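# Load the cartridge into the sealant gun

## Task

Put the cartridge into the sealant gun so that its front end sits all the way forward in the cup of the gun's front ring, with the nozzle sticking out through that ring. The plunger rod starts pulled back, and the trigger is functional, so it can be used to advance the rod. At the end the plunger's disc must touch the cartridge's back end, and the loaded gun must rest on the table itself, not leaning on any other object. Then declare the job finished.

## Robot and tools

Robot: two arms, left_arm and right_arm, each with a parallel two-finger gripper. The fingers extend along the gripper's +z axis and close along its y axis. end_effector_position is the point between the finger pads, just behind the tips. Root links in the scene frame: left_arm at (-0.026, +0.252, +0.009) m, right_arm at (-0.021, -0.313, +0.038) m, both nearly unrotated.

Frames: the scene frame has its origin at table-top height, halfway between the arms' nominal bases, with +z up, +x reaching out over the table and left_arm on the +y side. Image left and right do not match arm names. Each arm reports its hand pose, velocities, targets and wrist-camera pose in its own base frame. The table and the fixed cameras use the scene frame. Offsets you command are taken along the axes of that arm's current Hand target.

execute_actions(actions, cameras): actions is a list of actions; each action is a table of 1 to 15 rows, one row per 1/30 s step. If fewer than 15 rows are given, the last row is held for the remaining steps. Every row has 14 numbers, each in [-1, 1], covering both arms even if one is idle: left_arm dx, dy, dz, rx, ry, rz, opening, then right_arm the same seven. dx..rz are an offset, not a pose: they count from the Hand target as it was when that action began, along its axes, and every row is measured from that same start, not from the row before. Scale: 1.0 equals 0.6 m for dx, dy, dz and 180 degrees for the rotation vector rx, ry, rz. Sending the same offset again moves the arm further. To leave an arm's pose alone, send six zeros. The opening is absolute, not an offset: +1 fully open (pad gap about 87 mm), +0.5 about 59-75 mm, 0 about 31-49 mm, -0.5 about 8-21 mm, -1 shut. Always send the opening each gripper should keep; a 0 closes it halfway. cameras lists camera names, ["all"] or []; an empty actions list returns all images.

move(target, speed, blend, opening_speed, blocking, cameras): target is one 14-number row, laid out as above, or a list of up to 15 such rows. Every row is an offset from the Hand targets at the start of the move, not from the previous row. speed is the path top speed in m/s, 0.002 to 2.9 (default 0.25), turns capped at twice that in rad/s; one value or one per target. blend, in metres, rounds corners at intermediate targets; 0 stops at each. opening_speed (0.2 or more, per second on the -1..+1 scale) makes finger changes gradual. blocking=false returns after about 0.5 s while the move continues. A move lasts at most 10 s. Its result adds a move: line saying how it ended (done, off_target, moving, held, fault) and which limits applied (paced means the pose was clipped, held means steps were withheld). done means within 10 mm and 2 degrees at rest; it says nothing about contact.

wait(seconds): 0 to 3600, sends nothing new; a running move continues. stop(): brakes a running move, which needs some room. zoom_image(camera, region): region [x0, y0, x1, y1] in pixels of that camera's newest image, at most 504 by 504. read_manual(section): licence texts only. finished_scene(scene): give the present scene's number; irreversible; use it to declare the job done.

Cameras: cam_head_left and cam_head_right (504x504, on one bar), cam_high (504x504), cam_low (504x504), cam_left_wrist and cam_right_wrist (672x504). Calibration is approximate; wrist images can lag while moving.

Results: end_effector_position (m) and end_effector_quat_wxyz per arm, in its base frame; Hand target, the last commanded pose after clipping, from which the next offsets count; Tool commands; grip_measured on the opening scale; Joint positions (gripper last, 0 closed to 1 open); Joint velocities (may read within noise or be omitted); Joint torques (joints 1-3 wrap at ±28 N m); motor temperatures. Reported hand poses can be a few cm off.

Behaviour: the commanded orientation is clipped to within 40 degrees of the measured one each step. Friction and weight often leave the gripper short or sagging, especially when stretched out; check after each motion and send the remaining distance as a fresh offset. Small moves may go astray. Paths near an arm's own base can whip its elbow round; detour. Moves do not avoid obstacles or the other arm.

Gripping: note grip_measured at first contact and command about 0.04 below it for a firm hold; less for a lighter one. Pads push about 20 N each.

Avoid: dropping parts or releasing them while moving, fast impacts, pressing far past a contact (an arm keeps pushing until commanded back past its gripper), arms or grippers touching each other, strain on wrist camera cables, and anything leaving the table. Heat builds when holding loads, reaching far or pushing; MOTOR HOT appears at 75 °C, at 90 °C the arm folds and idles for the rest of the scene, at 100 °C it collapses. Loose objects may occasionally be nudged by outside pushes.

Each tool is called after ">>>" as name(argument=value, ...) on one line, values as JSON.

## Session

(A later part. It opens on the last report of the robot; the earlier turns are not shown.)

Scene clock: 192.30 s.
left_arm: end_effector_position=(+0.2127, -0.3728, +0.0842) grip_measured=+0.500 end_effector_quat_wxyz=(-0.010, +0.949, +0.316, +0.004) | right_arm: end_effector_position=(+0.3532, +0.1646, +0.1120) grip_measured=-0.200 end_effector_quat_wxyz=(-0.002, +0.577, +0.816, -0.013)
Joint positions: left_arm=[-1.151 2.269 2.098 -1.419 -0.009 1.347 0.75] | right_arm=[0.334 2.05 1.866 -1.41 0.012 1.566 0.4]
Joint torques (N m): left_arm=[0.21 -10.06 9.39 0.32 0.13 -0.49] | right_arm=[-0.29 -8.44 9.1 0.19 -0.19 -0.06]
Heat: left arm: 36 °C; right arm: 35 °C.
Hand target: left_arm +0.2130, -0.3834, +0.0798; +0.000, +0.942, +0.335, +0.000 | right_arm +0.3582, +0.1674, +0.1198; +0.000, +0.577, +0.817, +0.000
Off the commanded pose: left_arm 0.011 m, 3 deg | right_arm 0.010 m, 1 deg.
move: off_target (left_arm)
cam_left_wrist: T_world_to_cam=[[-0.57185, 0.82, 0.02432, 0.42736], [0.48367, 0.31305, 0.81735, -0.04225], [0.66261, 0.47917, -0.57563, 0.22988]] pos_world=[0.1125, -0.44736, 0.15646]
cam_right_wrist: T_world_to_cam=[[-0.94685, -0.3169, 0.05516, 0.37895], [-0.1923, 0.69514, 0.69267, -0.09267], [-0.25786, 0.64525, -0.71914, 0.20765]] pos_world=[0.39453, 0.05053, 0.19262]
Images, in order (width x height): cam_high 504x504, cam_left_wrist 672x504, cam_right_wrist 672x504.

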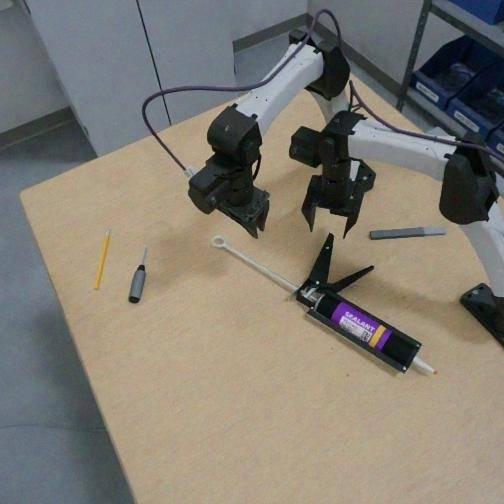

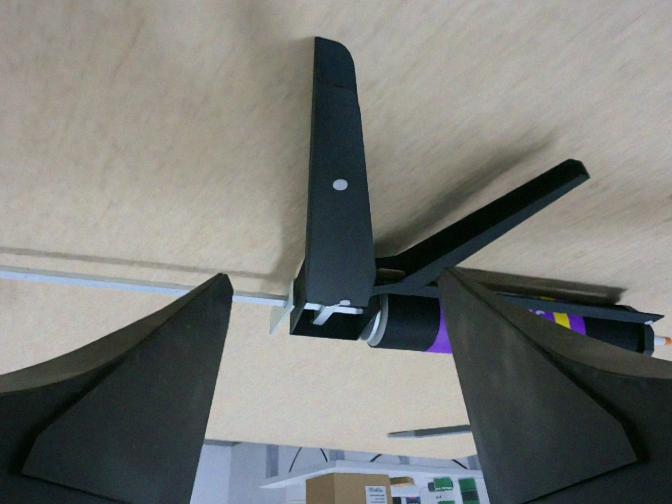

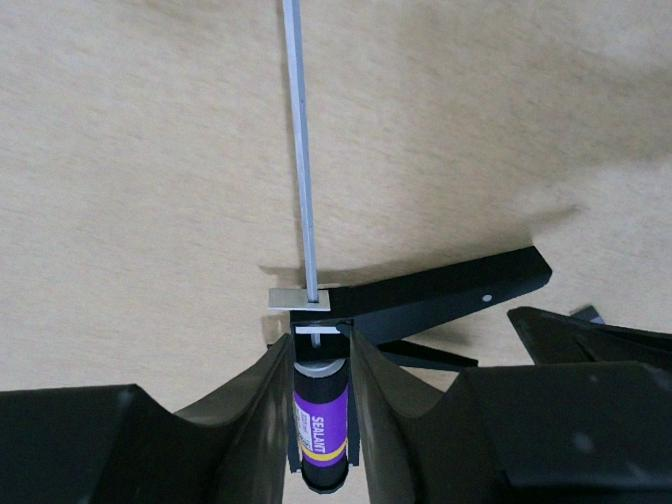

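>>> move(target=[0,0,0.112,0,0,0,0.5, 0,0,0,0,0,0,-0.2], cameras=["cam_left_wrist","cam_low"], speed=0.15)

Scene clock: 194.23 s.
left_arm: end_effector_position=(+0.2136, -0.3819, +0.0274) grip_measured=+0.500 end_effector_quat_wxyz=(+0.004, +0.946, +0.324, -0.002) | right_arm: end_effector_position=(+0.3532, +0.1646, +0.1120) grip_measured=-0.200 end_effector_quat_wxyz=(-0.002, +0.577, +0.816, -0.013)
Joint positions: left_arm=[-1.151 2.291 1.912 -1.185 0.005 1.33 0.75] | right_arm=[0.334 2.05 1.866 -1.41 0.012 1.566 0.4]
Joint torques (N m): left_arm=[0.23 -10.48 5.14 0.45 0.01 -0.31] | right_arm=[-0.31 -8.46 9.11 0.18 -0.19 -0.06]
Heat: left arm: 37 °C; right arm: 35 °C.
Hand target: left_arm +0.2130, -0.3833, +0.0126; +0.000, +0.942, +0.335, +0.000 | right_arm +0.3582, +0.1674, +0.1198; +0.000, +0.577, +0.817, +0.000
Off the commanded pose: left_arm 0.015 m, 1 deg | right_arm 0.010 m, 1 deg.
move: off_target (left_arm)
cam_left_wrist: T_world_to_cam=[[-0.58532, 0.8108, 0.00057, 0.43662], [0.47989, 0.34587, 0.80628, 0.02027], [0.65353, 0.4722, -0.59154, 0.20063]] pos_world=[0.11472, -0.45576, 0.1021]
Images, in order (width x height): cam_low 504x504, cam_left_wrist 672x504.

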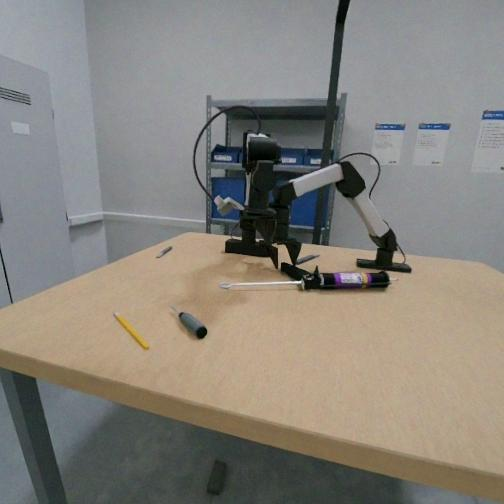

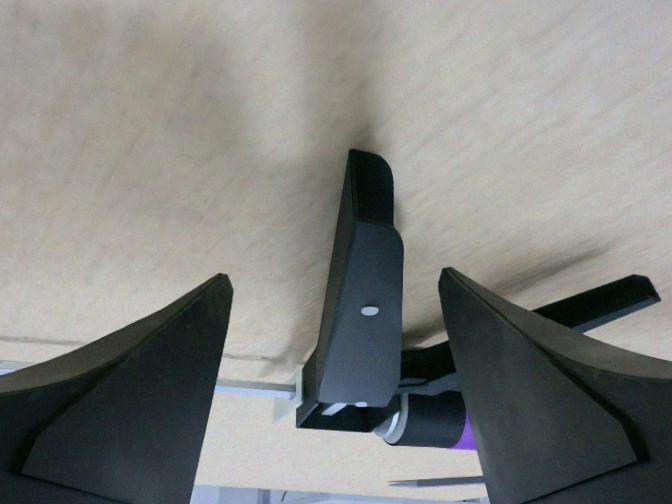

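>>> move(target=[0,-0.022,-0.02,0,0,0,0.5, 0,0,0,0,0,0,-0.2], cameras=["cam_left_wrist"], speed=0.15)

Scene clock: 195.70 s.
left_arm: end_effector_position=(+0.2070, -0.3676, +0.0136) grip_measured=+0.500 end_effector_quat_wxyz=(-0.021, +0.943, +0.333, -0.004) | right_arm: end_effector_position=(+0.3532, +0.1646, +0.1120) grip_measured=-0.200 end_effector_quat_wxyz=(-0.002, +0.577, +0.816, -0.013)
Joint positions: left_arm=[-1.151 2.291 1.854 -1.177 0.005 1.312 0.75] | right_arm=[0.334 2.05 1.866 -1.41 0.012 1.566 0.4]
Joint torques (N m): left_arm=[-0.47 -16.34 4.97 0.34 0 -0.18] | right_arm=[-0.28 -8.44 9.14 0.18 -0.19 -0.06]
Heat: left arm: 37 °C; right arm: 35 °C.
Hand target: left_arm +0.2047, -0.3731, +0.0246; +0.000, +0.942, +0.335, +0.000 | right_arm +0.3582, +0.1674, +0.1198; +0.000, +0.577, +0.817, +0.000
Off the commanded pose: left_arm 0.013 m, 2 deg | right_arm 0.010 m, 1 deg.
move: off_target (left_arm)
cam_left_wrist: T_world_to_cam=[[-0.59959, 0.79876, 0.04973, 0.41902], [0.49016, 0.31739, 0.81179, 0.01692], [0.63264, 0.51112, -0.58183, 0.20852]] pos_world=[0.11103, -0.44665, 0.08674]

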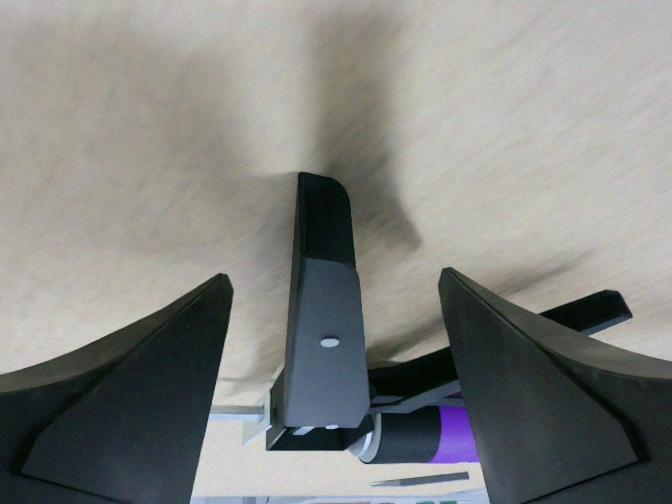

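>>> move(target=[0,0,0,0,0,0,-0.35, 0,0,0,0,0,0,-0.2], cameras=["cam_left_wrist"], opening_speed=0.8)

Scene clock: 197.57 s.
left_arm: end_effector_position=(+0.2081, -0.3697, +0.0133) grip_measured=-0.349 end_effector_quat_wxyz=(-0.016, +0.943, +0.333, -0.003) | right_arm: end_effector_position=(+0.3532, +0.1646, +0.1120) grip_measured=-0.200 end_effector_quat_wxyz=(-0.002, +0.577, +0.816, -0.013)
Joint positions: left_arm=[-1.151 2.291 1.853 -1.167 0.004 1.311 0.325] | right_arm=[0.334 2.05 1.866 -1.41 0.012 1.566 0.4]
Joint torques (N m): left_arm=[-0.46 -16.34 4.93 0.24 0.01 -0.19] | right_arm=[-0.31 -8.49 9.11 0.18 -0.19 -0.05]
Heat: left arm: 38 °C; right arm: 35 °C.
Hand target: left_arm +0.2047, -0.3731, +0.0245; +0.000, +0.942, +0.335, +0.000 | right_arm +0.3582, +0.1674, +0.1198; +0.000, +0.577, +0.817, +0.000
Off the commanded pose: left_arm 0.012 m, 2 deg | right_arm 0.010 m, 1 deg.
move: done
cam_left_wrist: T_world_to_cam=[[-0.60008, 0.79894, 0.03985, 0.4217], [0.48597, 0.32453, 0.81149, 0.02077], [0.6354, 0.50633, -0.583, 0.20637]] pos_world=[0.11184, -0.44815, 0.08665]

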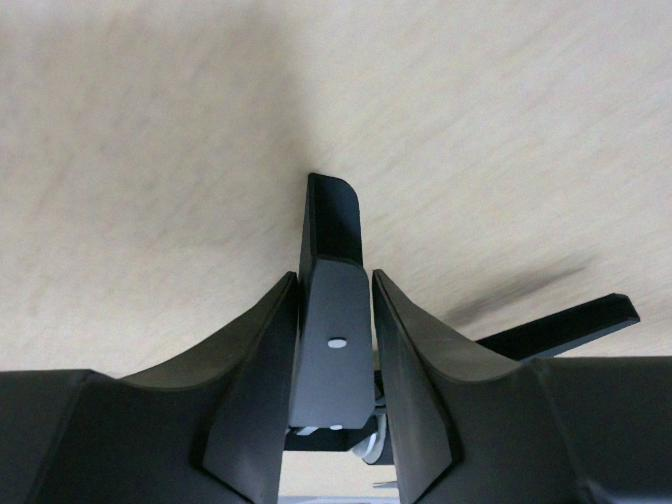

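>>> move(target=[0,0,0,0,0,0,-0.6, 0,0,0,0,0,0,-0.2], cameras=["cam_left_wrist","cam_low"], opening_speed=0.5)

Scene clock: 198.67 s.
left_arm: end_effector_position=(+0.2089, -0.3703, +0.0134) grip_measured=-0.406 end_effector_quat_wxyz=(-0.015, +0.943, +0.333, -0.002) | right_arm: end_effector_position=(+0.3532, +0.1646, +0.1120) grip_measured=-0.200 end_effector_quat_wxyz=(-0.002, +0.577, +0.816, -0.013)
Joint positions: left_arm=[-1.151 2.291 1.853 -1.163 0.002 1.311 0.297] | right_arm=[0.334 2.05 1.866 -1.41 0.012 1.566 0.4]
Joint torques (N m): left_arm=[-0.43 -16.35 4.93 0.24 0.04 -0.19] | right_arm=[-0.29 -8.5 9.11 0.18 -0.19 -0.05]
Heat: left arm: 39 °C; right arm: 35 °C.
Hand target: left_arm +0.2047, -0.3731, +0.0246; +0.000, +0.942, +0.335, +0.000 | right_arm +0.3582, +0.1674, +0.1198; +0.000, +0.577, +0.817, +0.000
Off the commanded pose: left_arm 0.012 m, 2 deg | right_arm 0.010 m, 1 deg.
move: done
cam_left_wrist: T_world_to_cam=[[-0.60044, 0.79886, 0.03603, 0.42274], [0.48303, 0.32642, 0.81248, 0.02186], [0.6373, 0.50525, -0.58187, 0.20545]] pos_world=[0.11234, -0.44865, 0.08656]
Images, in order (width x height): cam_low 504x504, cam_left_wrist 672x504.

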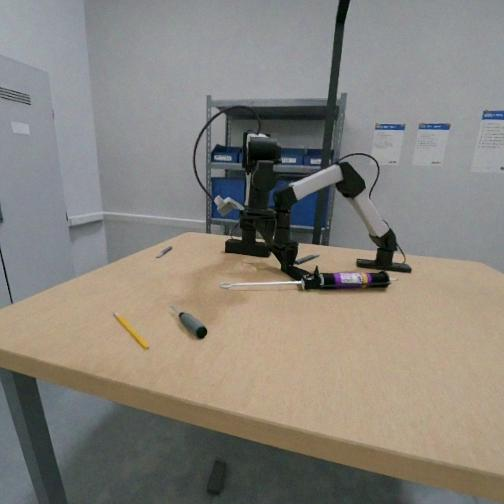

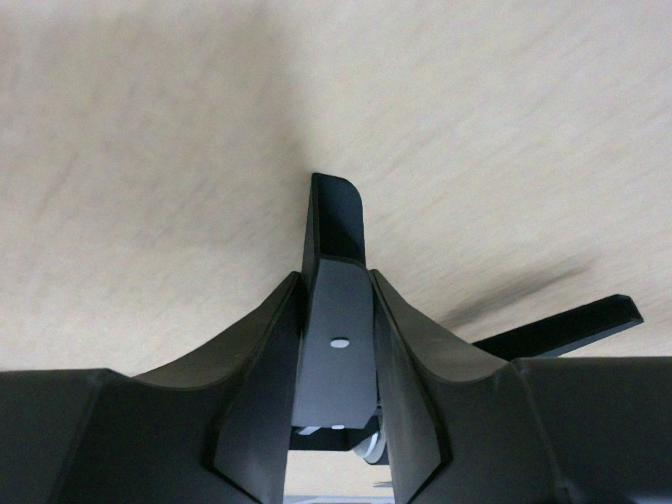

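>>> move(target=[0,0,0,0,0,0,-0.6, 0,0,0.245,0,0,0,-0.2], cameras=["cam_right_wrist","cam_low"])

Scene clock: 200.43 s.
left_arm: end_effector_position=(+0.2114, -0.3724, +0.0137) grip_measured=-0.412 end_effector_quat_wxyz=(-0.009, +0.942, +0.335, +0.005) | right_arm: end_effector_position=(+0.3454, +0.1620, -0.0198) grip_measured=-0.200 end_effector_quat_wxyz=(-0.009, +0.573, +0.819, -0.023)
Joint positions: left_arm=[-1.153 2.291 1.853 -1.151 -0.011 1.305 0.294] | right_arm=[0.334 2.143 1.471 -0.947 0.011 1.556 0.4]
Joint torques (N m): left_arm=[-0.32 -16.36 5.03 0.13 0.14 -0.11] | right_arm=[-0.32 -7.45 5.44 0.98 -0.19 0.05]
Heat: left arm: 40 °C; right arm: 35 °C.
Hand target: left_arm +0.2047, -0.3731, +0.0245; +0.000, +0.942, +0.335, +0.000 | right_arm +0.3583, +0.1675, -0.0270; +0.000, +0.577, +0.817, +0.000
Off the commanded pose: left_arm 0.013 m, 1 deg | right_arm 0.016 m, 3 deg.
move: off_target (right_arm)
cam_right_wrist: T_world_to_cam=[[-0.94216, -0.32549, 0.07999, 0.37827], [-0.18257, 0.69852, 0.69191, -0.00499], [-0.28108, 0.63728, -0.71754, 0.12192]] pos_world=[0.38975, 0.04892, 0.06068]
Images, in order (width x height): cam_low 504x504, cam_right_wrist 672x504.

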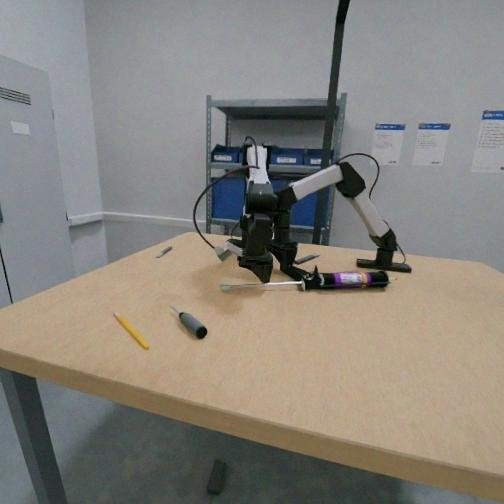

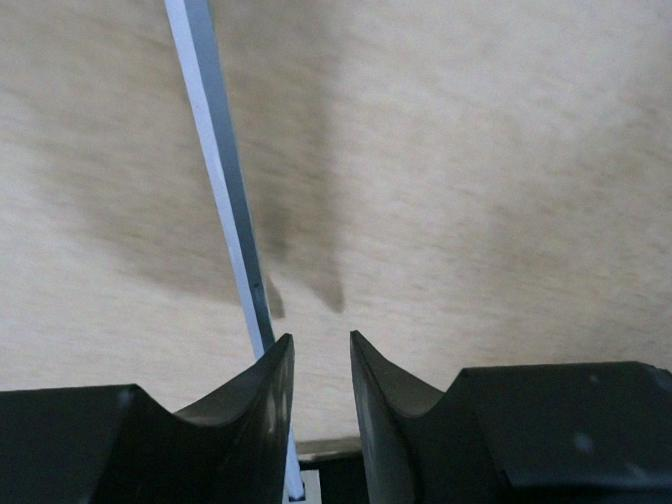

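>>> move(target=[[0,0,0,0,0,0,-0.6, 0,0,-0.1,0,0,0,-0.2],[0,0,0,0,0,0,-0.6, 0,0.03,-0.1,0,0,0,-0.2]], cameras=["cam_right_wrist"])

Scene clock: 203.33 s.
left_arm: end_effector_position=(+0.2114, -0.3723, +0.0137) grip_measured=-0.412 end_effector_quat_wxyz=(-0.009, +0.942, +0.337, +0.005) | right_arm: end_effector_position=(+0.3683, +0.1699, +0.0297) grip_measured=-0.200 end_effector_quat_wxyz=(+0.001, +0.573, +0.819, -0.008)
Joint positions: left_arm=[-1.153 2.291 1.853 -1.151 -0.011 1.302 0.294] | right_arm=[0.334 2.136 1.669 -1.115 0.011 1.556 0.4]
Joint torques (N m): left_arm=[-0.31 -16.42 4.92 0.13 0.16 -0.07] | right_arm=[-0.25 -7.92 9.21 0.19 -0.19 0.07]
Heat: left arm: 41 °C; right arm: 35 °C.
Hand target: left_arm +0.2047, -0.3731, +0.0245; +0.000, +0.942, +0.335, +0.000 | right_arm +0.3753, +0.1734, +0.0329; +0.000, +0.577, +0.817, +0.000
Off the commanded pose: left_arm 0.013 m, 1 deg | right_arm 0.008 m, 1 deg.
move: done
cam_right_wrist: T_world_to_cam=[[-0.94403, -0.32693, 0.04381, 0.40053], [-0.2068, 0.69008, 0.69356, -0.03027], [-0.25697, 0.64568, -0.71907, 0.14851]] pos_world=[0.41002, 0.05594, 0.11024]

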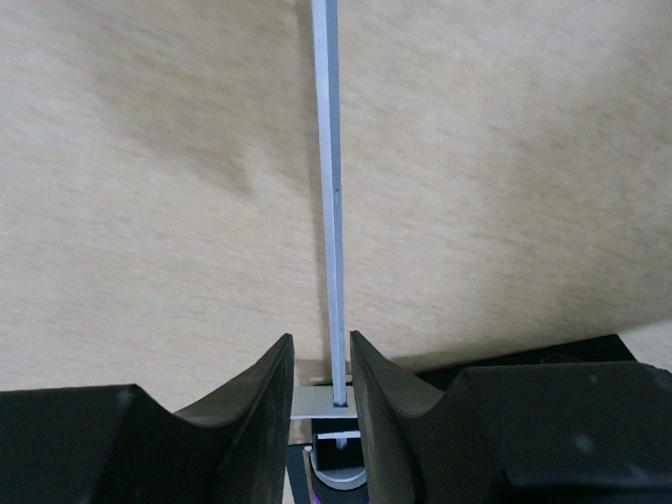

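>>> move(target=[0,0,0,0,0,0,-0.6, 0,0,0.05,0,0,0,0], cameras=["cam_right_wrist"], speed=0.15)

Scene clock: 204.83 s.
left_arm: end_effector_position=(+0.2114, -0.3723, +0.0137) grip_measured=-0.412 end_effector_quat_wxyz=(-0.009, +0.942, +0.337, +0.005) | right_arm: end_effector_position=(+0.3756, +0.1725, +0.0091) grip_measured=+0.000 end_effector_quat_wxyz=(+0.007, +0.573, +0.819, +0.000)
Joint positions: left_arm=[-1.153 2.291 1.853 -1.151 -0.011 1.302 0.294] | right_arm=[0.334 2.169 1.636 -1.031 0.011 1.556 0.5]
Joint torques (N m): left_arm=[-0.25 -16.35 5 0.14 0.15 -0.09] | right_arm=[-0.25 -8.14 5.52 0.45 -0.18 0.08]
Motor temperatures (°C): left_arm=[24 42 35 25 21 19 22] | right_arm=[21 35 31 29 22 24 20]
Heat: left arm: 42 °C; right arm: 35 °C.
Hand target: left_arm +0.2047, -0.3731, +0.0245; +0.000, +0.942, +0.335, +0.000 | right_arm +0.3752, +0.1734, +0.0029; +0.000, +0.577, +0.817, +0.000
Off the commanded pose: left_arm 0.013 m, 1 deg | right_arm 0.006 m, 1 deg.
move: done
cam_right_wrist: T_world_to_cam=[[-0.94465, -0.32715, 0.02478, 0.40961], [-0.21929, 0.68577, 0.694, -0.01085], [-0.24404, 0.65015, -0.71955, 0.12827]] pos_world=[0.41586, 0.05805, 0.08967]

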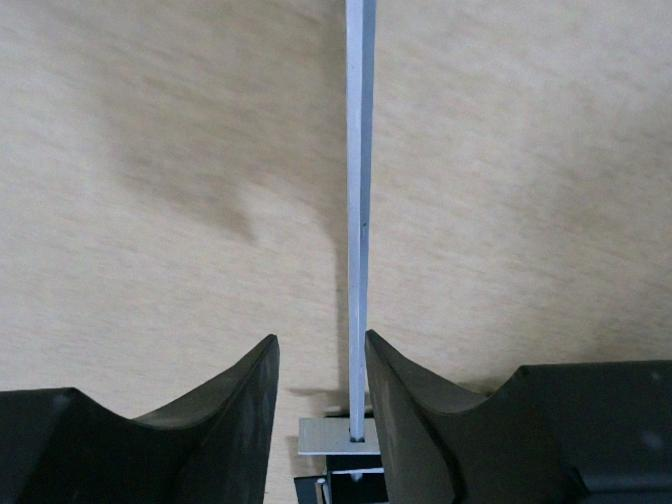

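>>> move(target=[0,0,0,0,0,0,-0.6, 0,-0.025,0,0,0,0,0], cameras=["cam_right_wrist"], speed=0.15)

Scene clock: 206.07 s.
left_arm: end_effector_position=(+0.2114, -0.3723, +0.0137) grip_measured=-0.412 end_effector_quat_wxyz=(-0.009, +0.942, +0.337, +0.005) | right_arm: end_effector_position=(+0.3562, +0.1657, -0.0114) grip_measured=+0.000 end_effector_quat_wxyz=(-0.009, +0.573, +0.819, -0.022)
Joint positions: left_arm=[-1.153 2.291 1.853 -1.151 -0.011 1.302 0.294] | right_arm=[0.334 2.169 1.549 -0.997 0.011 1.556 0.5]
Joint torques (N m): left_arm=[-0.29 -16.36 4.97 0.13 0.15 -0.08] | right_arm=[-0.27 -12.71 5.11 0.34 -0.18 0.06]
Heat: left arm: 43 °C; right arm: 35 °C.
Hand target: left_arm +0.2047, -0.3731, +0.0245; +0.000, +0.942, +0.335, +0.000 | right_arm +0.3611, +0.1684, +0.0029; +0.000, +0.577, +0.817, +0.000
Off the commanded pose: left_arm 0.013 m, 1 deg | right_arm 0.015 m, 3 deg.
move: off_target (right_arm)
cam_right_wrist: T_world_to_cam=[[-0.94209, -0.32625, 0.07769, 0.38919], [-0.18457, 0.6978, 0.6921, -0.0106], [-0.28001, 0.63768, -0.7176, 0.12804]] pos_world=[0.40055, 0.05272, 0.06898]

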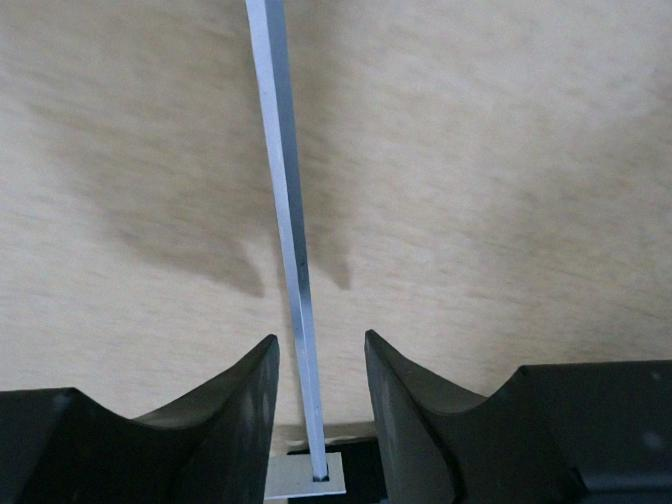

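>>> move(target=[0,0,0,0,0,0,-0.6, 0,0.006,0.042,0,0,0,0], cameras=["cam_right_wrist"], speed=0.1)

Scene clock: 207.60 s.
left_arm: end_effector_position=(+0.2114, -0.3723, +0.0137) grip_measured=-0.412 end_effector_quat_wxyz=(-0.009, +0.942, +0.337, +0.005) | right_arm: end_effector_position=(+0.3653, +0.1689, -0.0181) grip_measured=+0.000 end_effector_quat_wxyz=(+0.006, +0.573, +0.819, -0.002)
Joint positions: left_arm=[-1.153 2.291 1.853 -1.151 -0.011 1.302 0.294] | right_arm=[0.334 2.169 1.522 -0.92 0.011 1.556 0.5]
Joint torques (N m): left_arm=[-0.31 -16.38 4.98 0.14 0.17 -0.09] | right_arm=[-0.25 -8.47 5.14 0.45 -0.19 0.07]
Heat: left arm: 43 °C; right arm: 35 °C.
Hand target: left_arm +0.2047, -0.3731, +0.0245; +0.000, +0.942, +0.335, +0.000 | right_arm +0.3645, +0.1696, -0.0223; +0.000, +0.577, +0.817, +0.000
Off the commanded pose: left_arm 0.013 m, 1 deg | right_arm 0.004 m, 1 deg.
move: done
cam_right_wrist: T_world_to_cam=[[-0.94454, -0.32712, 0.02899, 0.39937], [-0.21652, 0.68669, 0.69395, 0.00706], [-0.24691, 0.64919, -0.71944, 0.10974]] pos_world=[0.40585, 0.05455, 0.06247]

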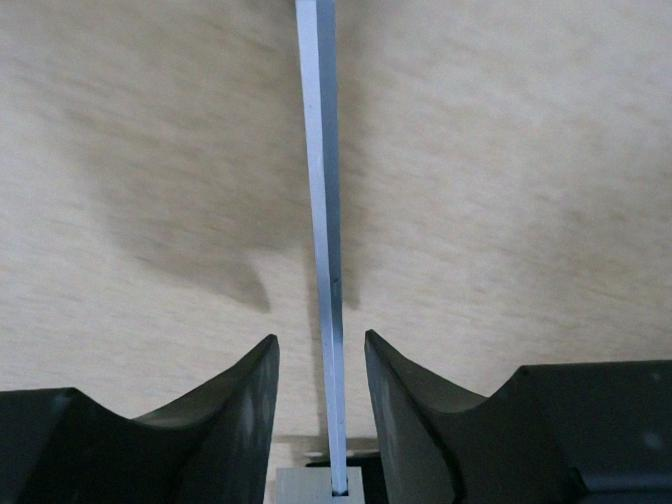

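>>> move(target=[0,0,0,0,0,0,-0.6, 0,0,0,0,0,0,-0.9], cameras=["cam_right_wrist","cam_left_wrist"], opening_speed=0.8)

Scene clock: 209.40 s.
left_arm: end_effector_position=(+0.2117, -0.3722, +0.0138) grip_measured=-0.412 end_effector_quat_wxyz=(-0.009, +0.942, +0.337, +0.006) | right_arm: end_effector_position=(+0.3628, +0.1680, -0.0181) grip_measured=-0.568 end_effector_quat_wxyz=(+0.003, +0.573, +0.819, -0.006)
Joint positions: left_arm=[-1.153 2.291 1.853 -1.151 -0.013 1.302 0.294] | right_arm=[0.334 2.169 1.522 -0.931 0.011 1.556 0.216]
Joint torques (N m): left_arm=[-0.36 -16.36 4.96 0.14 0.16 -0.09] | right_arm=[-0.29 -8.46 5.12 0.55 -0.19 0.07]
Heat: left arm: 44 °C; right arm: 35 °C.
Hand target: left_arm +0.2047, -0.3731, +0.0246; +0.000, +0.942, +0.335, +0.000 | right_arm +0.3645, +0.1696, -0.0223; +0.000, +0.577, +0.817, +0.000
Off the commanded pose: left_arm 0.013 m, 1 deg | right_arm 0.005 m, 1 deg.
move: done
cam_left_wrist: T_world_to_cam=[[-0.60645, 0.79486, 0.0204, 0.42596], [0.46563, 0.33423, 0.81944, 0.02733], [0.64452, 0.50644, -0.57281, 0.20364]] pos_world=[0.11435, -0.45085, 0.08556]
cam_right_wrist: T_world_to_cam=[[-0.94422, -0.32697, 0.03931, 0.39677], [-0.20973, 0.68905, 0.6937, 0.00427], [-0.2539, 0.64676, -0.71919, 0.11263]] pos_world=[0.40413, 0.05394, 0.06245]
Images, in order (width x height): cam_left_wrist 672x504, cam_right_wrist 672x504.

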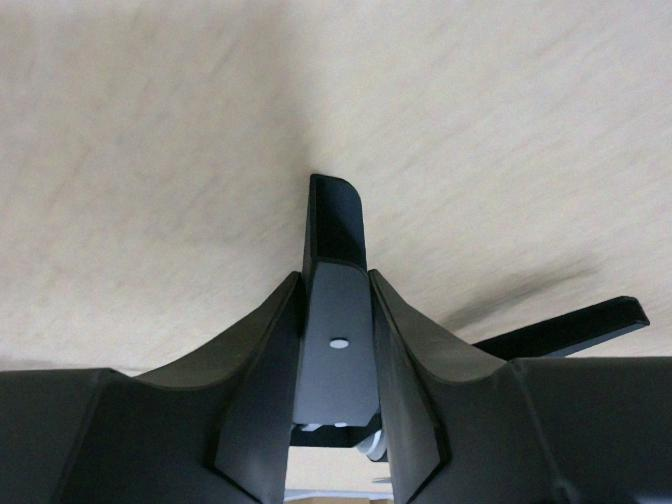

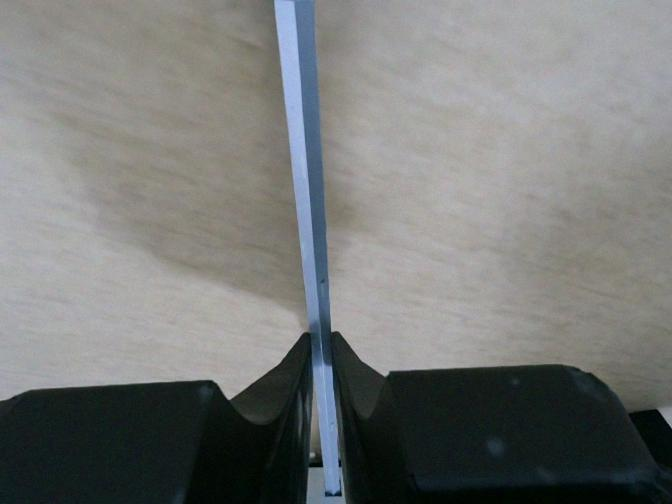

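>>> move(target=[0,0,0,0,0,0,-0.7, 0.025,0,0,0,0,0,-1], cameras=["cam_right_wrist","cam_left_wrist","cam_high"], speed=0.05)

Scene clock: 212.03 s.
left_arm: end_effector_position=(+0.2113, -0.3710, +0.0139) grip_measured=-0.412 end_effector_quat_wxyz=(-0.012, +0.942, +0.337, +0.006) | right_arm: end_effector_position=(+0.3621, +0.1717, -0.0185) grip_measured=-0.568 end_effector_quat_wxyz=(+0.007, +0.575, +0.818, -0.008)
Joint positions: left_arm=[-1.153 2.291 1.853 -1.156 -0.013 1.302 0.294] | right_arm=[0.348 2.169 1.522 -0.929 0.022 1.573 0.216]
Joint torques (N m): left_arm=[-0.35 -16.28 4.97 0.16 0.18 -0.09] | right_arm=[1.73 -8.46 5.22 0.53 -0.28 0.28]
Heat: left arm: 45 °C; right arm: 35 °C.
Hand target: left_arm +0.2047, -0.3731, +0.0245; +0.000, +0.942, +0.335, +0.000 | right_arm +0.3596, +0.1837, -0.0223; +0.000, +0.577, +0.816, +0.000
Off the commanded pose: left_arm 0.013 m, 1 deg | right_arm 0.013 m, 1 deg.
move: off_target (right_arm)
cam_left_wrist: T_world_to_cam=[[-0.60673, 0.79451, 0.02494, 0.42464], [0.46649, 0.33049, 0.82046, 0.02542], [0.64363, 0.50943, -0.57115, 0.20468]] pos_world=[0.11405, -0.45005, 0.08546]
cam_right_wrist: T_world_to_cam=[[-0.94552, -0.32342, 0.03734, 0.39718], [-0.21101, 0.69611, 0.68622, 0.00098], [-0.24793, 0.64096, -0.72643, 0.10851]] pos_world=[0.40265, 0.05822, 0.06332]
Images, in order (width x height): cam_high 504x504, cam_left_wrist 672x504, cam_right_wrist 672x504.

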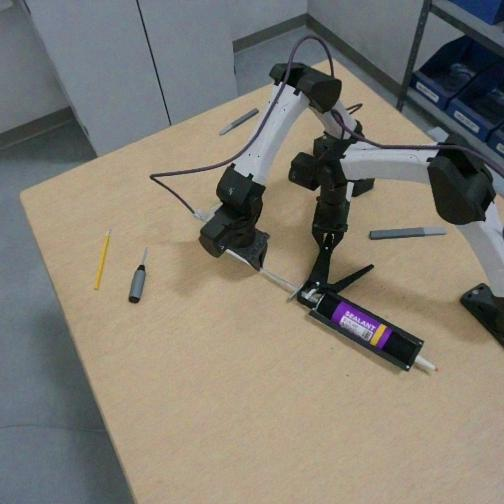

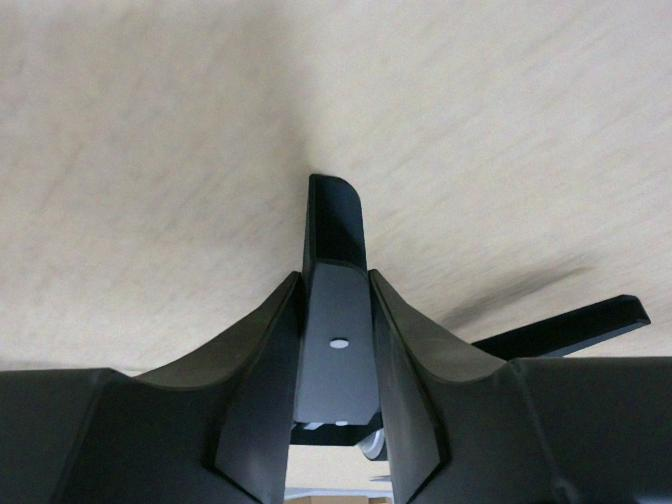

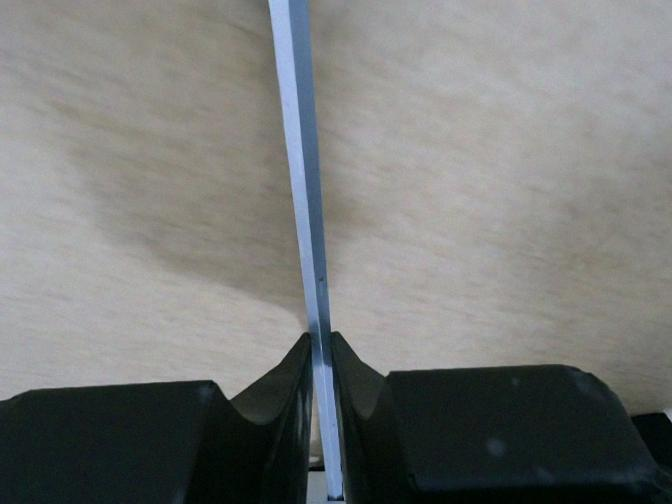

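>>> move(target=[0,0,0,0,0,0,-0.8, 0.02,0,0,0,0,0,-1], cameras=["cam_right_wrist","cam_left_wrist","cam_high","cam_low"], speed=0.05)

Scene clock: 213.13 s.
left_arm: end_effector_position=(+0.2104, -0.3689, +0.0141) grip_measured=-0.411 end_effector_quat_wxyz=(-0.016, +0.941, +0.338, +0.006) | right_arm: end_effector_position=(+0.3609, +0.1759, -0.0193) grip_measured=-0.568 end_effector_quat_wxyz=(+0.017, +0.576, +0.817, -0.014)
Joint positions: left_arm=[-1.153 2.291 1.853 -1.164 -0.014 1.299 0.294] | right_arm=[0.369 2.169 1.522 -0.929 0.043 1.597 0.216]
Joint torques (N m): left_arm=[-0.28 -16.36 4.96 0.22 0.2 -0.06] | right_arm=[2.55 -8.38 5.45 0.5 -0.51 0.35]
Heat: left arm: 46 °C; right arm: 35 °C.
Hand target: left_arm +0.2047, -0.3731, +0.0246; +0.000, +0.942, +0.335, +0.000 | right_arm +0.3554, +0.1952, -0.0223; +0.000, +0.577, +0.817, +0.000
Off the commanded pose: left_arm 0.013 m, 2 deg | right_arm 0.020 m, 3 deg.
move: off_target (right_arm)
cam_left_wrist: T_world_to_cam=[[-0.60906, 0.79243, 0.03326, 0.42198], [0.46784, 0.32508, 0.82186, 0.02265], [0.64045, 0.51612, -0.56872, 0.20731]] pos_world=[0.11365, -0.44875, 0.08525]
cam_right_wrist: T_world_to_cam=[[-0.947, -0.31922, 0.03585, 0.39712], [-0.21414, 0.71057, 0.67025, -0.00334], [-0.23943, 0.62705, -0.74127, 0.10408]] pos_world=[0.40028, 0.06388, 0.06515]
Images, in order (width x height): cam_high 504x504, cam_low 504x504, cam_left_wrist 672x504, cam_right_wrist 672x504.

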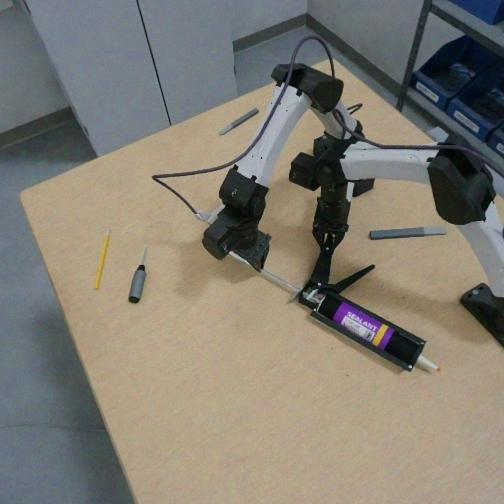

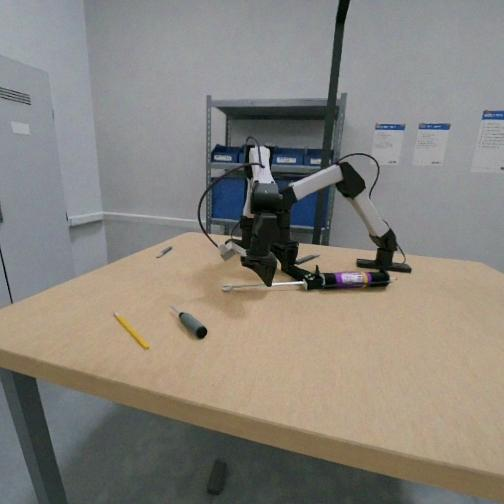

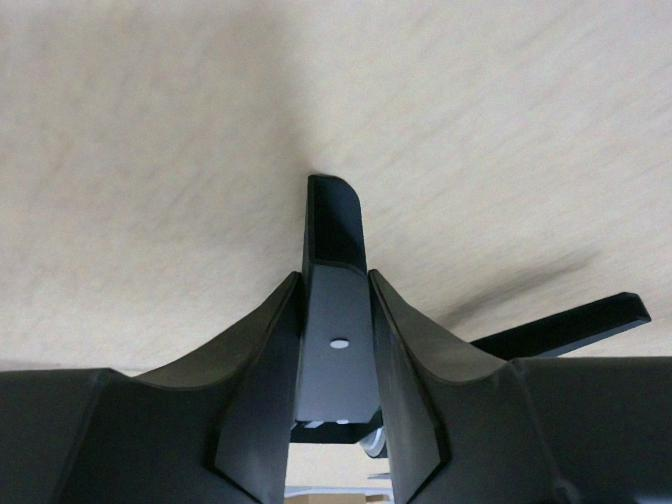

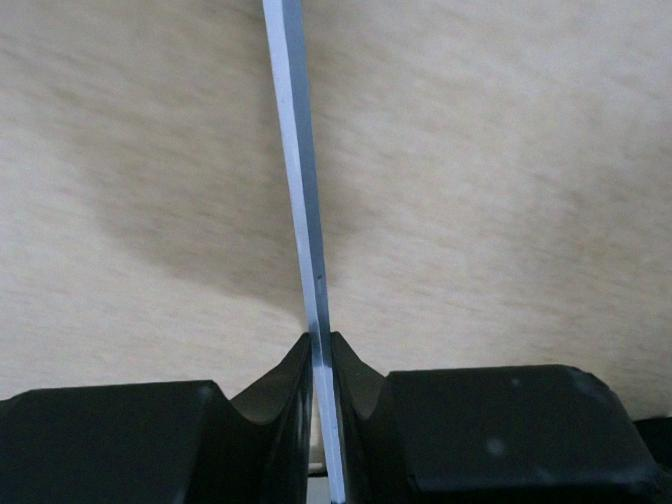

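>>> zoom_image(camera="cam_high", region=[280, 260, 460, 390])

>>> zoom_image(camera="cam_right_wrist", region=[250, 250, 420, 504])

Scaled by 2.800 from the camera's image (finer frame: 720x720).

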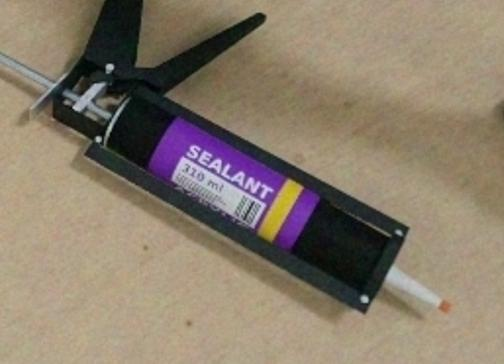

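Scaled by 1.984 from the camera's image (finer frame: 960x720).

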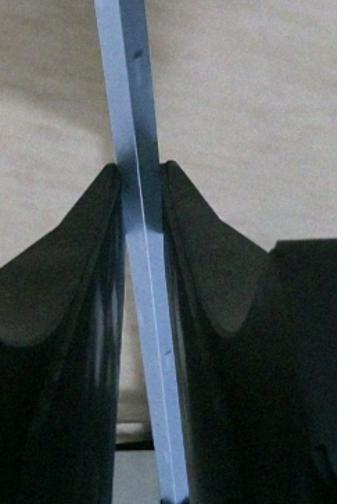

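>>> move(target=[0,0,0,0,0,0,-0.8, -0.03,0,0,0,0,0,-1], cameras=["cam_right_wrist"], speed=0.05)

Scene clock: 219.00 s.
left_arm: end_effector_position=(+0.2104, -0.3689, +0.0141) grip_measured=-0.411 end_effector_quat_wxyz=(-0.016, +0.941, +0.338, +0.006) | right_arm: end_effector_position=(+0.3616, +0.1748, -0.0187) grip_measured=-0.568 end_effector_quat_wxyz=(+0.010, +0.573, +0.819, -0.008)
Joint positions: left_arm=[-1.153 2.291 1.853 -1.164 -0.014 1.298 0.294] | right_arm=[0.358 2.169 1.522 -0.926 0.026 1.579 0.216]
Joint torques (N m): left_arm=[-0.29 -16.38 4.93 0.23 0.18 -0.05] | right_arm=[-0.4 -8.44 5.2 0.5 -0.33 0.08]
Motor temperatures (°C): left_arm=[24 48 34 25 21 19 22] | right_arm=[21 35 30 28 22 24 21]
Heat: left arm: 48 °C; right arm: 35 °C.
Hand target: left_arm +0.2047, -0.3731, +0.0246; +0.000, +0.942, +0.335, +0.000 | right_arm +0.3616, +0.1781, -0.0223; +0.000, +0.577, +0.816, +0.000
Off the commanded pose: left_arm 0.013 m, 2 deg | right_arm 0.005 m, 2 deg.
move: done
cam_right_wrist: T_world_to_cam=[[-0.9443, -0.32733, 0.03403, 0.39791], [-0.21712, 0.69737, 0.68303, 0.00071], [-0.24731, 0.63759, -0.7296, 0.10655]] pos_world=[0.40225, 0.06182, 0.06371]

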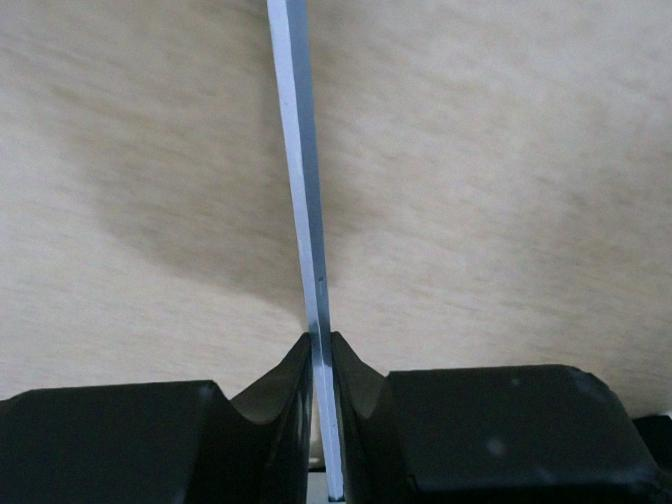

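>>> move(target=[[0,0,0,0,0,0,0.3, 0,0,0,0,0,0,-0.1],[0,0,-0.14,0,0,0,0.3, 0,0,-0.24,0,0,0,-0.1]], cameras=["all"], opening_speed=1.5)

Scene clock: 222.43 s.
left_arm: end_effector_position=(+0.2057, -0.3602, +0.0923) grip_measured=+0.300 end_effector_quat_wxyz=(-0.037, +0.945, +0.325, +0.006) | right_arm: end_effector_position=(+0.3563, +0.1756, +0.1153) grip_measured=-0.100 end_effector_quat_wxyz=(+0.000, +0.573, +0.820, -0.011)
Joint positions: left_arm=[-1.157 2.269 2.125 -1.499 -0.018 1.32 0.65] | right_arm=[0.358 2.077 1.92 -1.432 0.012 1.578 0.45]
Joint torques (N m): left_arm=[0.05 -15.02 9.58 0.2 0.24 -0.25] | right_arm=[-0.38 -8.32 9.07 0.2 -0.19 0.07]
Heat: left arm: 49 °C; right arm: 35 °C.
Hand target: left_arm +0.2047, -0.3732, +0.1087; +0.000, +0.942, +0.335, +0.000 | right_arm +0.3615, +0.1781, +0.1218; +0.000, +0.577, +0.817, +0.000
Off the commanded pose: left_arm 0.021 m, 4 deg | right_arm 0.009 m, 1 deg.
move: off_target (left_arm)
cam_left_wrist: T_world_to_cam=[[-0.58739, 0.80594, 0.07372, 0.40636], [0.48747, 0.27962, 0.82716, -0.06324], [0.64602, 0.5218, -0.55711, 0.25014]] pos_world=[0.10792, -0.44034, 0.16171]
cam_right_wrist: T_world_to_cam=[[-0.94327, -0.32824, 0.05007, 0.38651], [-0.20391, 0.69166, 0.69284, -0.09731], [-0.26205, 0.64332, -0.71935, 0.20555]] pos_world=[0.3986, 0.06194, 0.19593]

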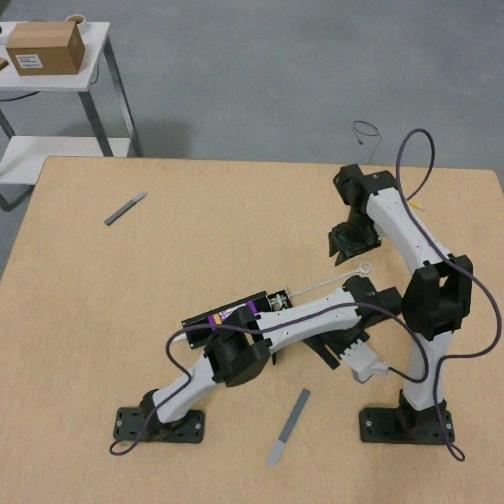

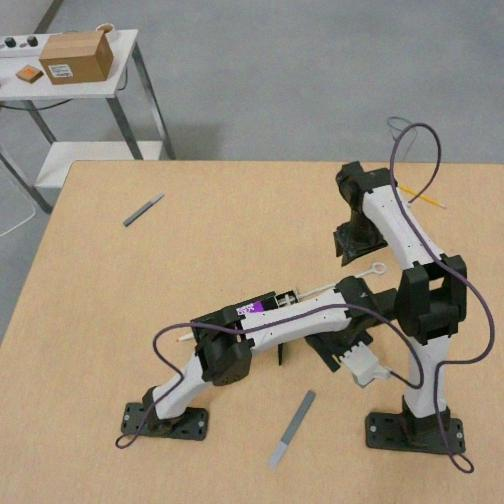

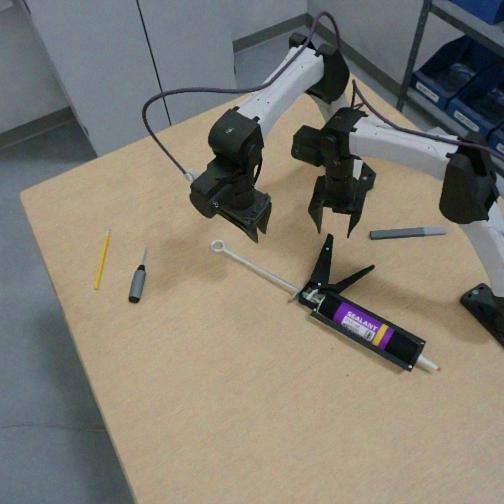

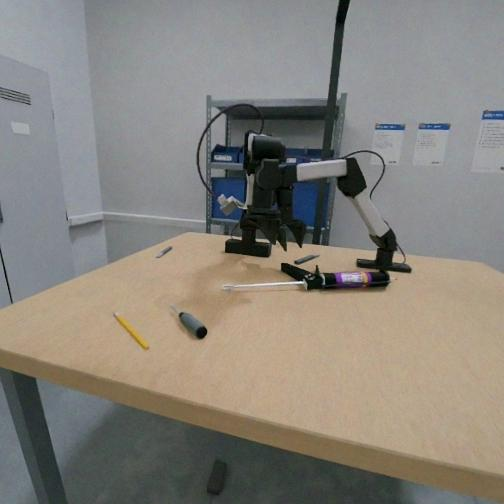

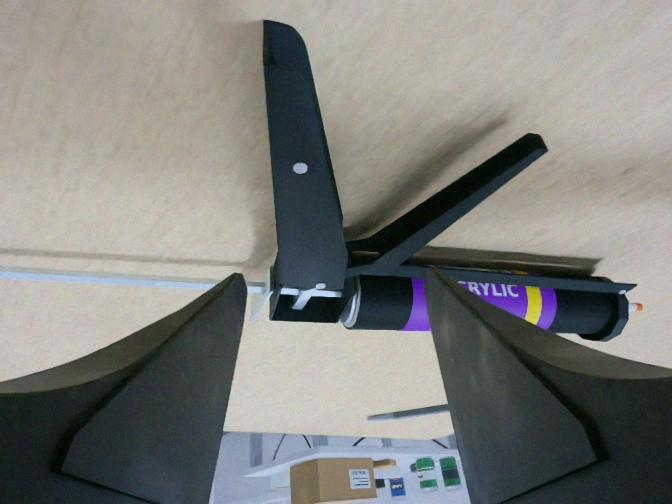

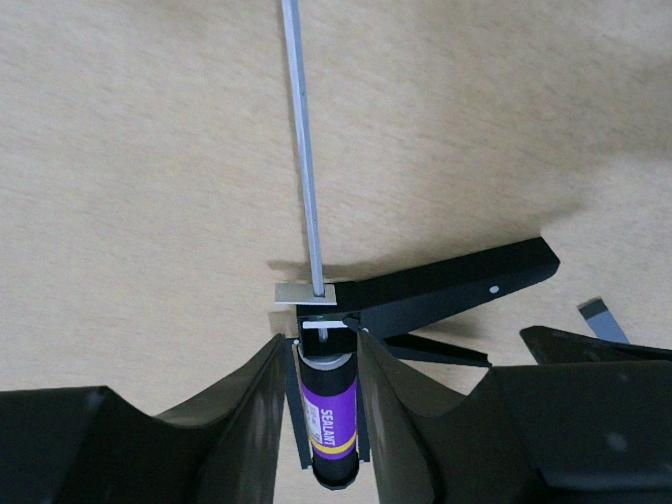

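>>> move(target=[0.150,-0.250,-0.052,-0.1641,-0.1795,-0.4507,-0.9, 0,0,0,0,0,0,-0.1], cameras=["cam_right_wrist","cam_left_wrist","cam_head_left"], opening_speed=1.0)

Scene clock: 229.47 s.
left_arm: end_effector_position=(+0.1775, -0.2019, +0.1393) grip_measured=-0.900 end_effector_quat_wxyz=(+0.292, +0.449, +0.829, -0.162) | right_arm: end_effector_position=(+0.3561, +0.1755, +0.1153) grip_measured=-0.100 end_effector_quat_wxyz=(+0.000, +0.573, +0.820, -0.011)
Joint positions: left_arm=[-0.785 1.075 0.891 -0.718 0.137 0.16 0.05] | right_arm=[0.358 2.077 1.92 -1.432 0.012 1.578 0.45]
Joint torques (N m): left_arm=[1.14 -4.86 6.2 1.41 -0.07 -0.09] | right_arm=[-0.38 -8.34 9.07 0.18 -0.19 0.08]
Heat: left arm: 49 °C; right arm: 36 °C.
Hand target: left_arm +0.1798, -0.2001, +0.1399; +0.302, +0.441, +0.830, -0.161 | right_arm +0.3614, +0.1781, +0.1217; +0.000, +0.577, +0.817, +0.000
Off the commanded pose: left_arm 0.003 m, 1 deg | right_arm 0.009 m, 1 deg.
move: done
cam_left_wrist: T_world_to_cam=[[-0.85515, -0.51828, -0.0101, 0.05056], [-0.50261, 0.8242, 0.2609, 0.23206], [-0.1269, 0.22819, -0.96531, 0.34674]] pos_world=[0.20387, -0.24418, 0.27468]
cam_right_wrist: T_world_to_cam=[[-0.94324, -0.3282, 0.05083, 0.38622], [-0.2034, 0.69187, 0.69278, -0.09746], [-0.26254, 0.64312, -0.71936, 0.20579]] pos_world=[0.3985, 0.06184, 0.19593]
Images, in order (width x height): cam_head_left 504x504, cam_left_wrist 672x504, cam_right_wrist 672x504.

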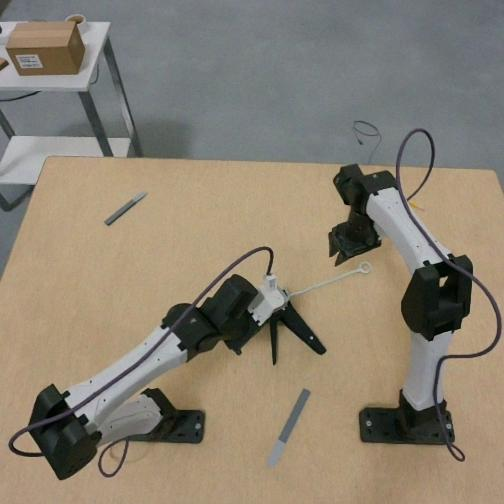

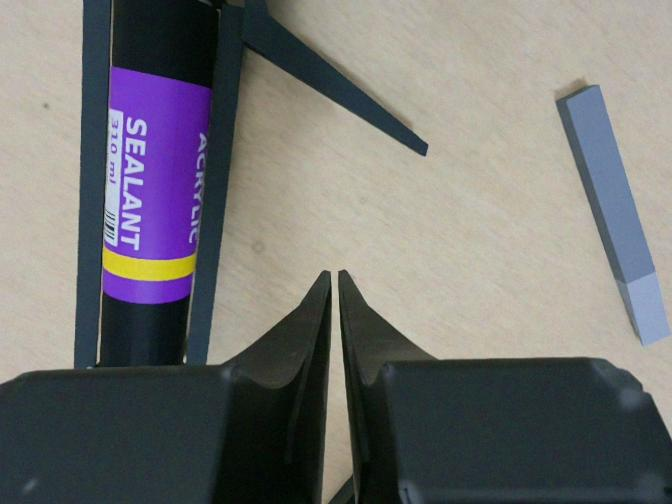

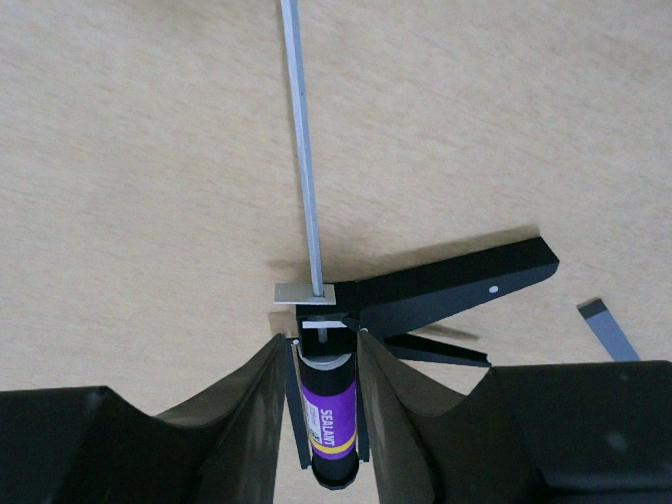

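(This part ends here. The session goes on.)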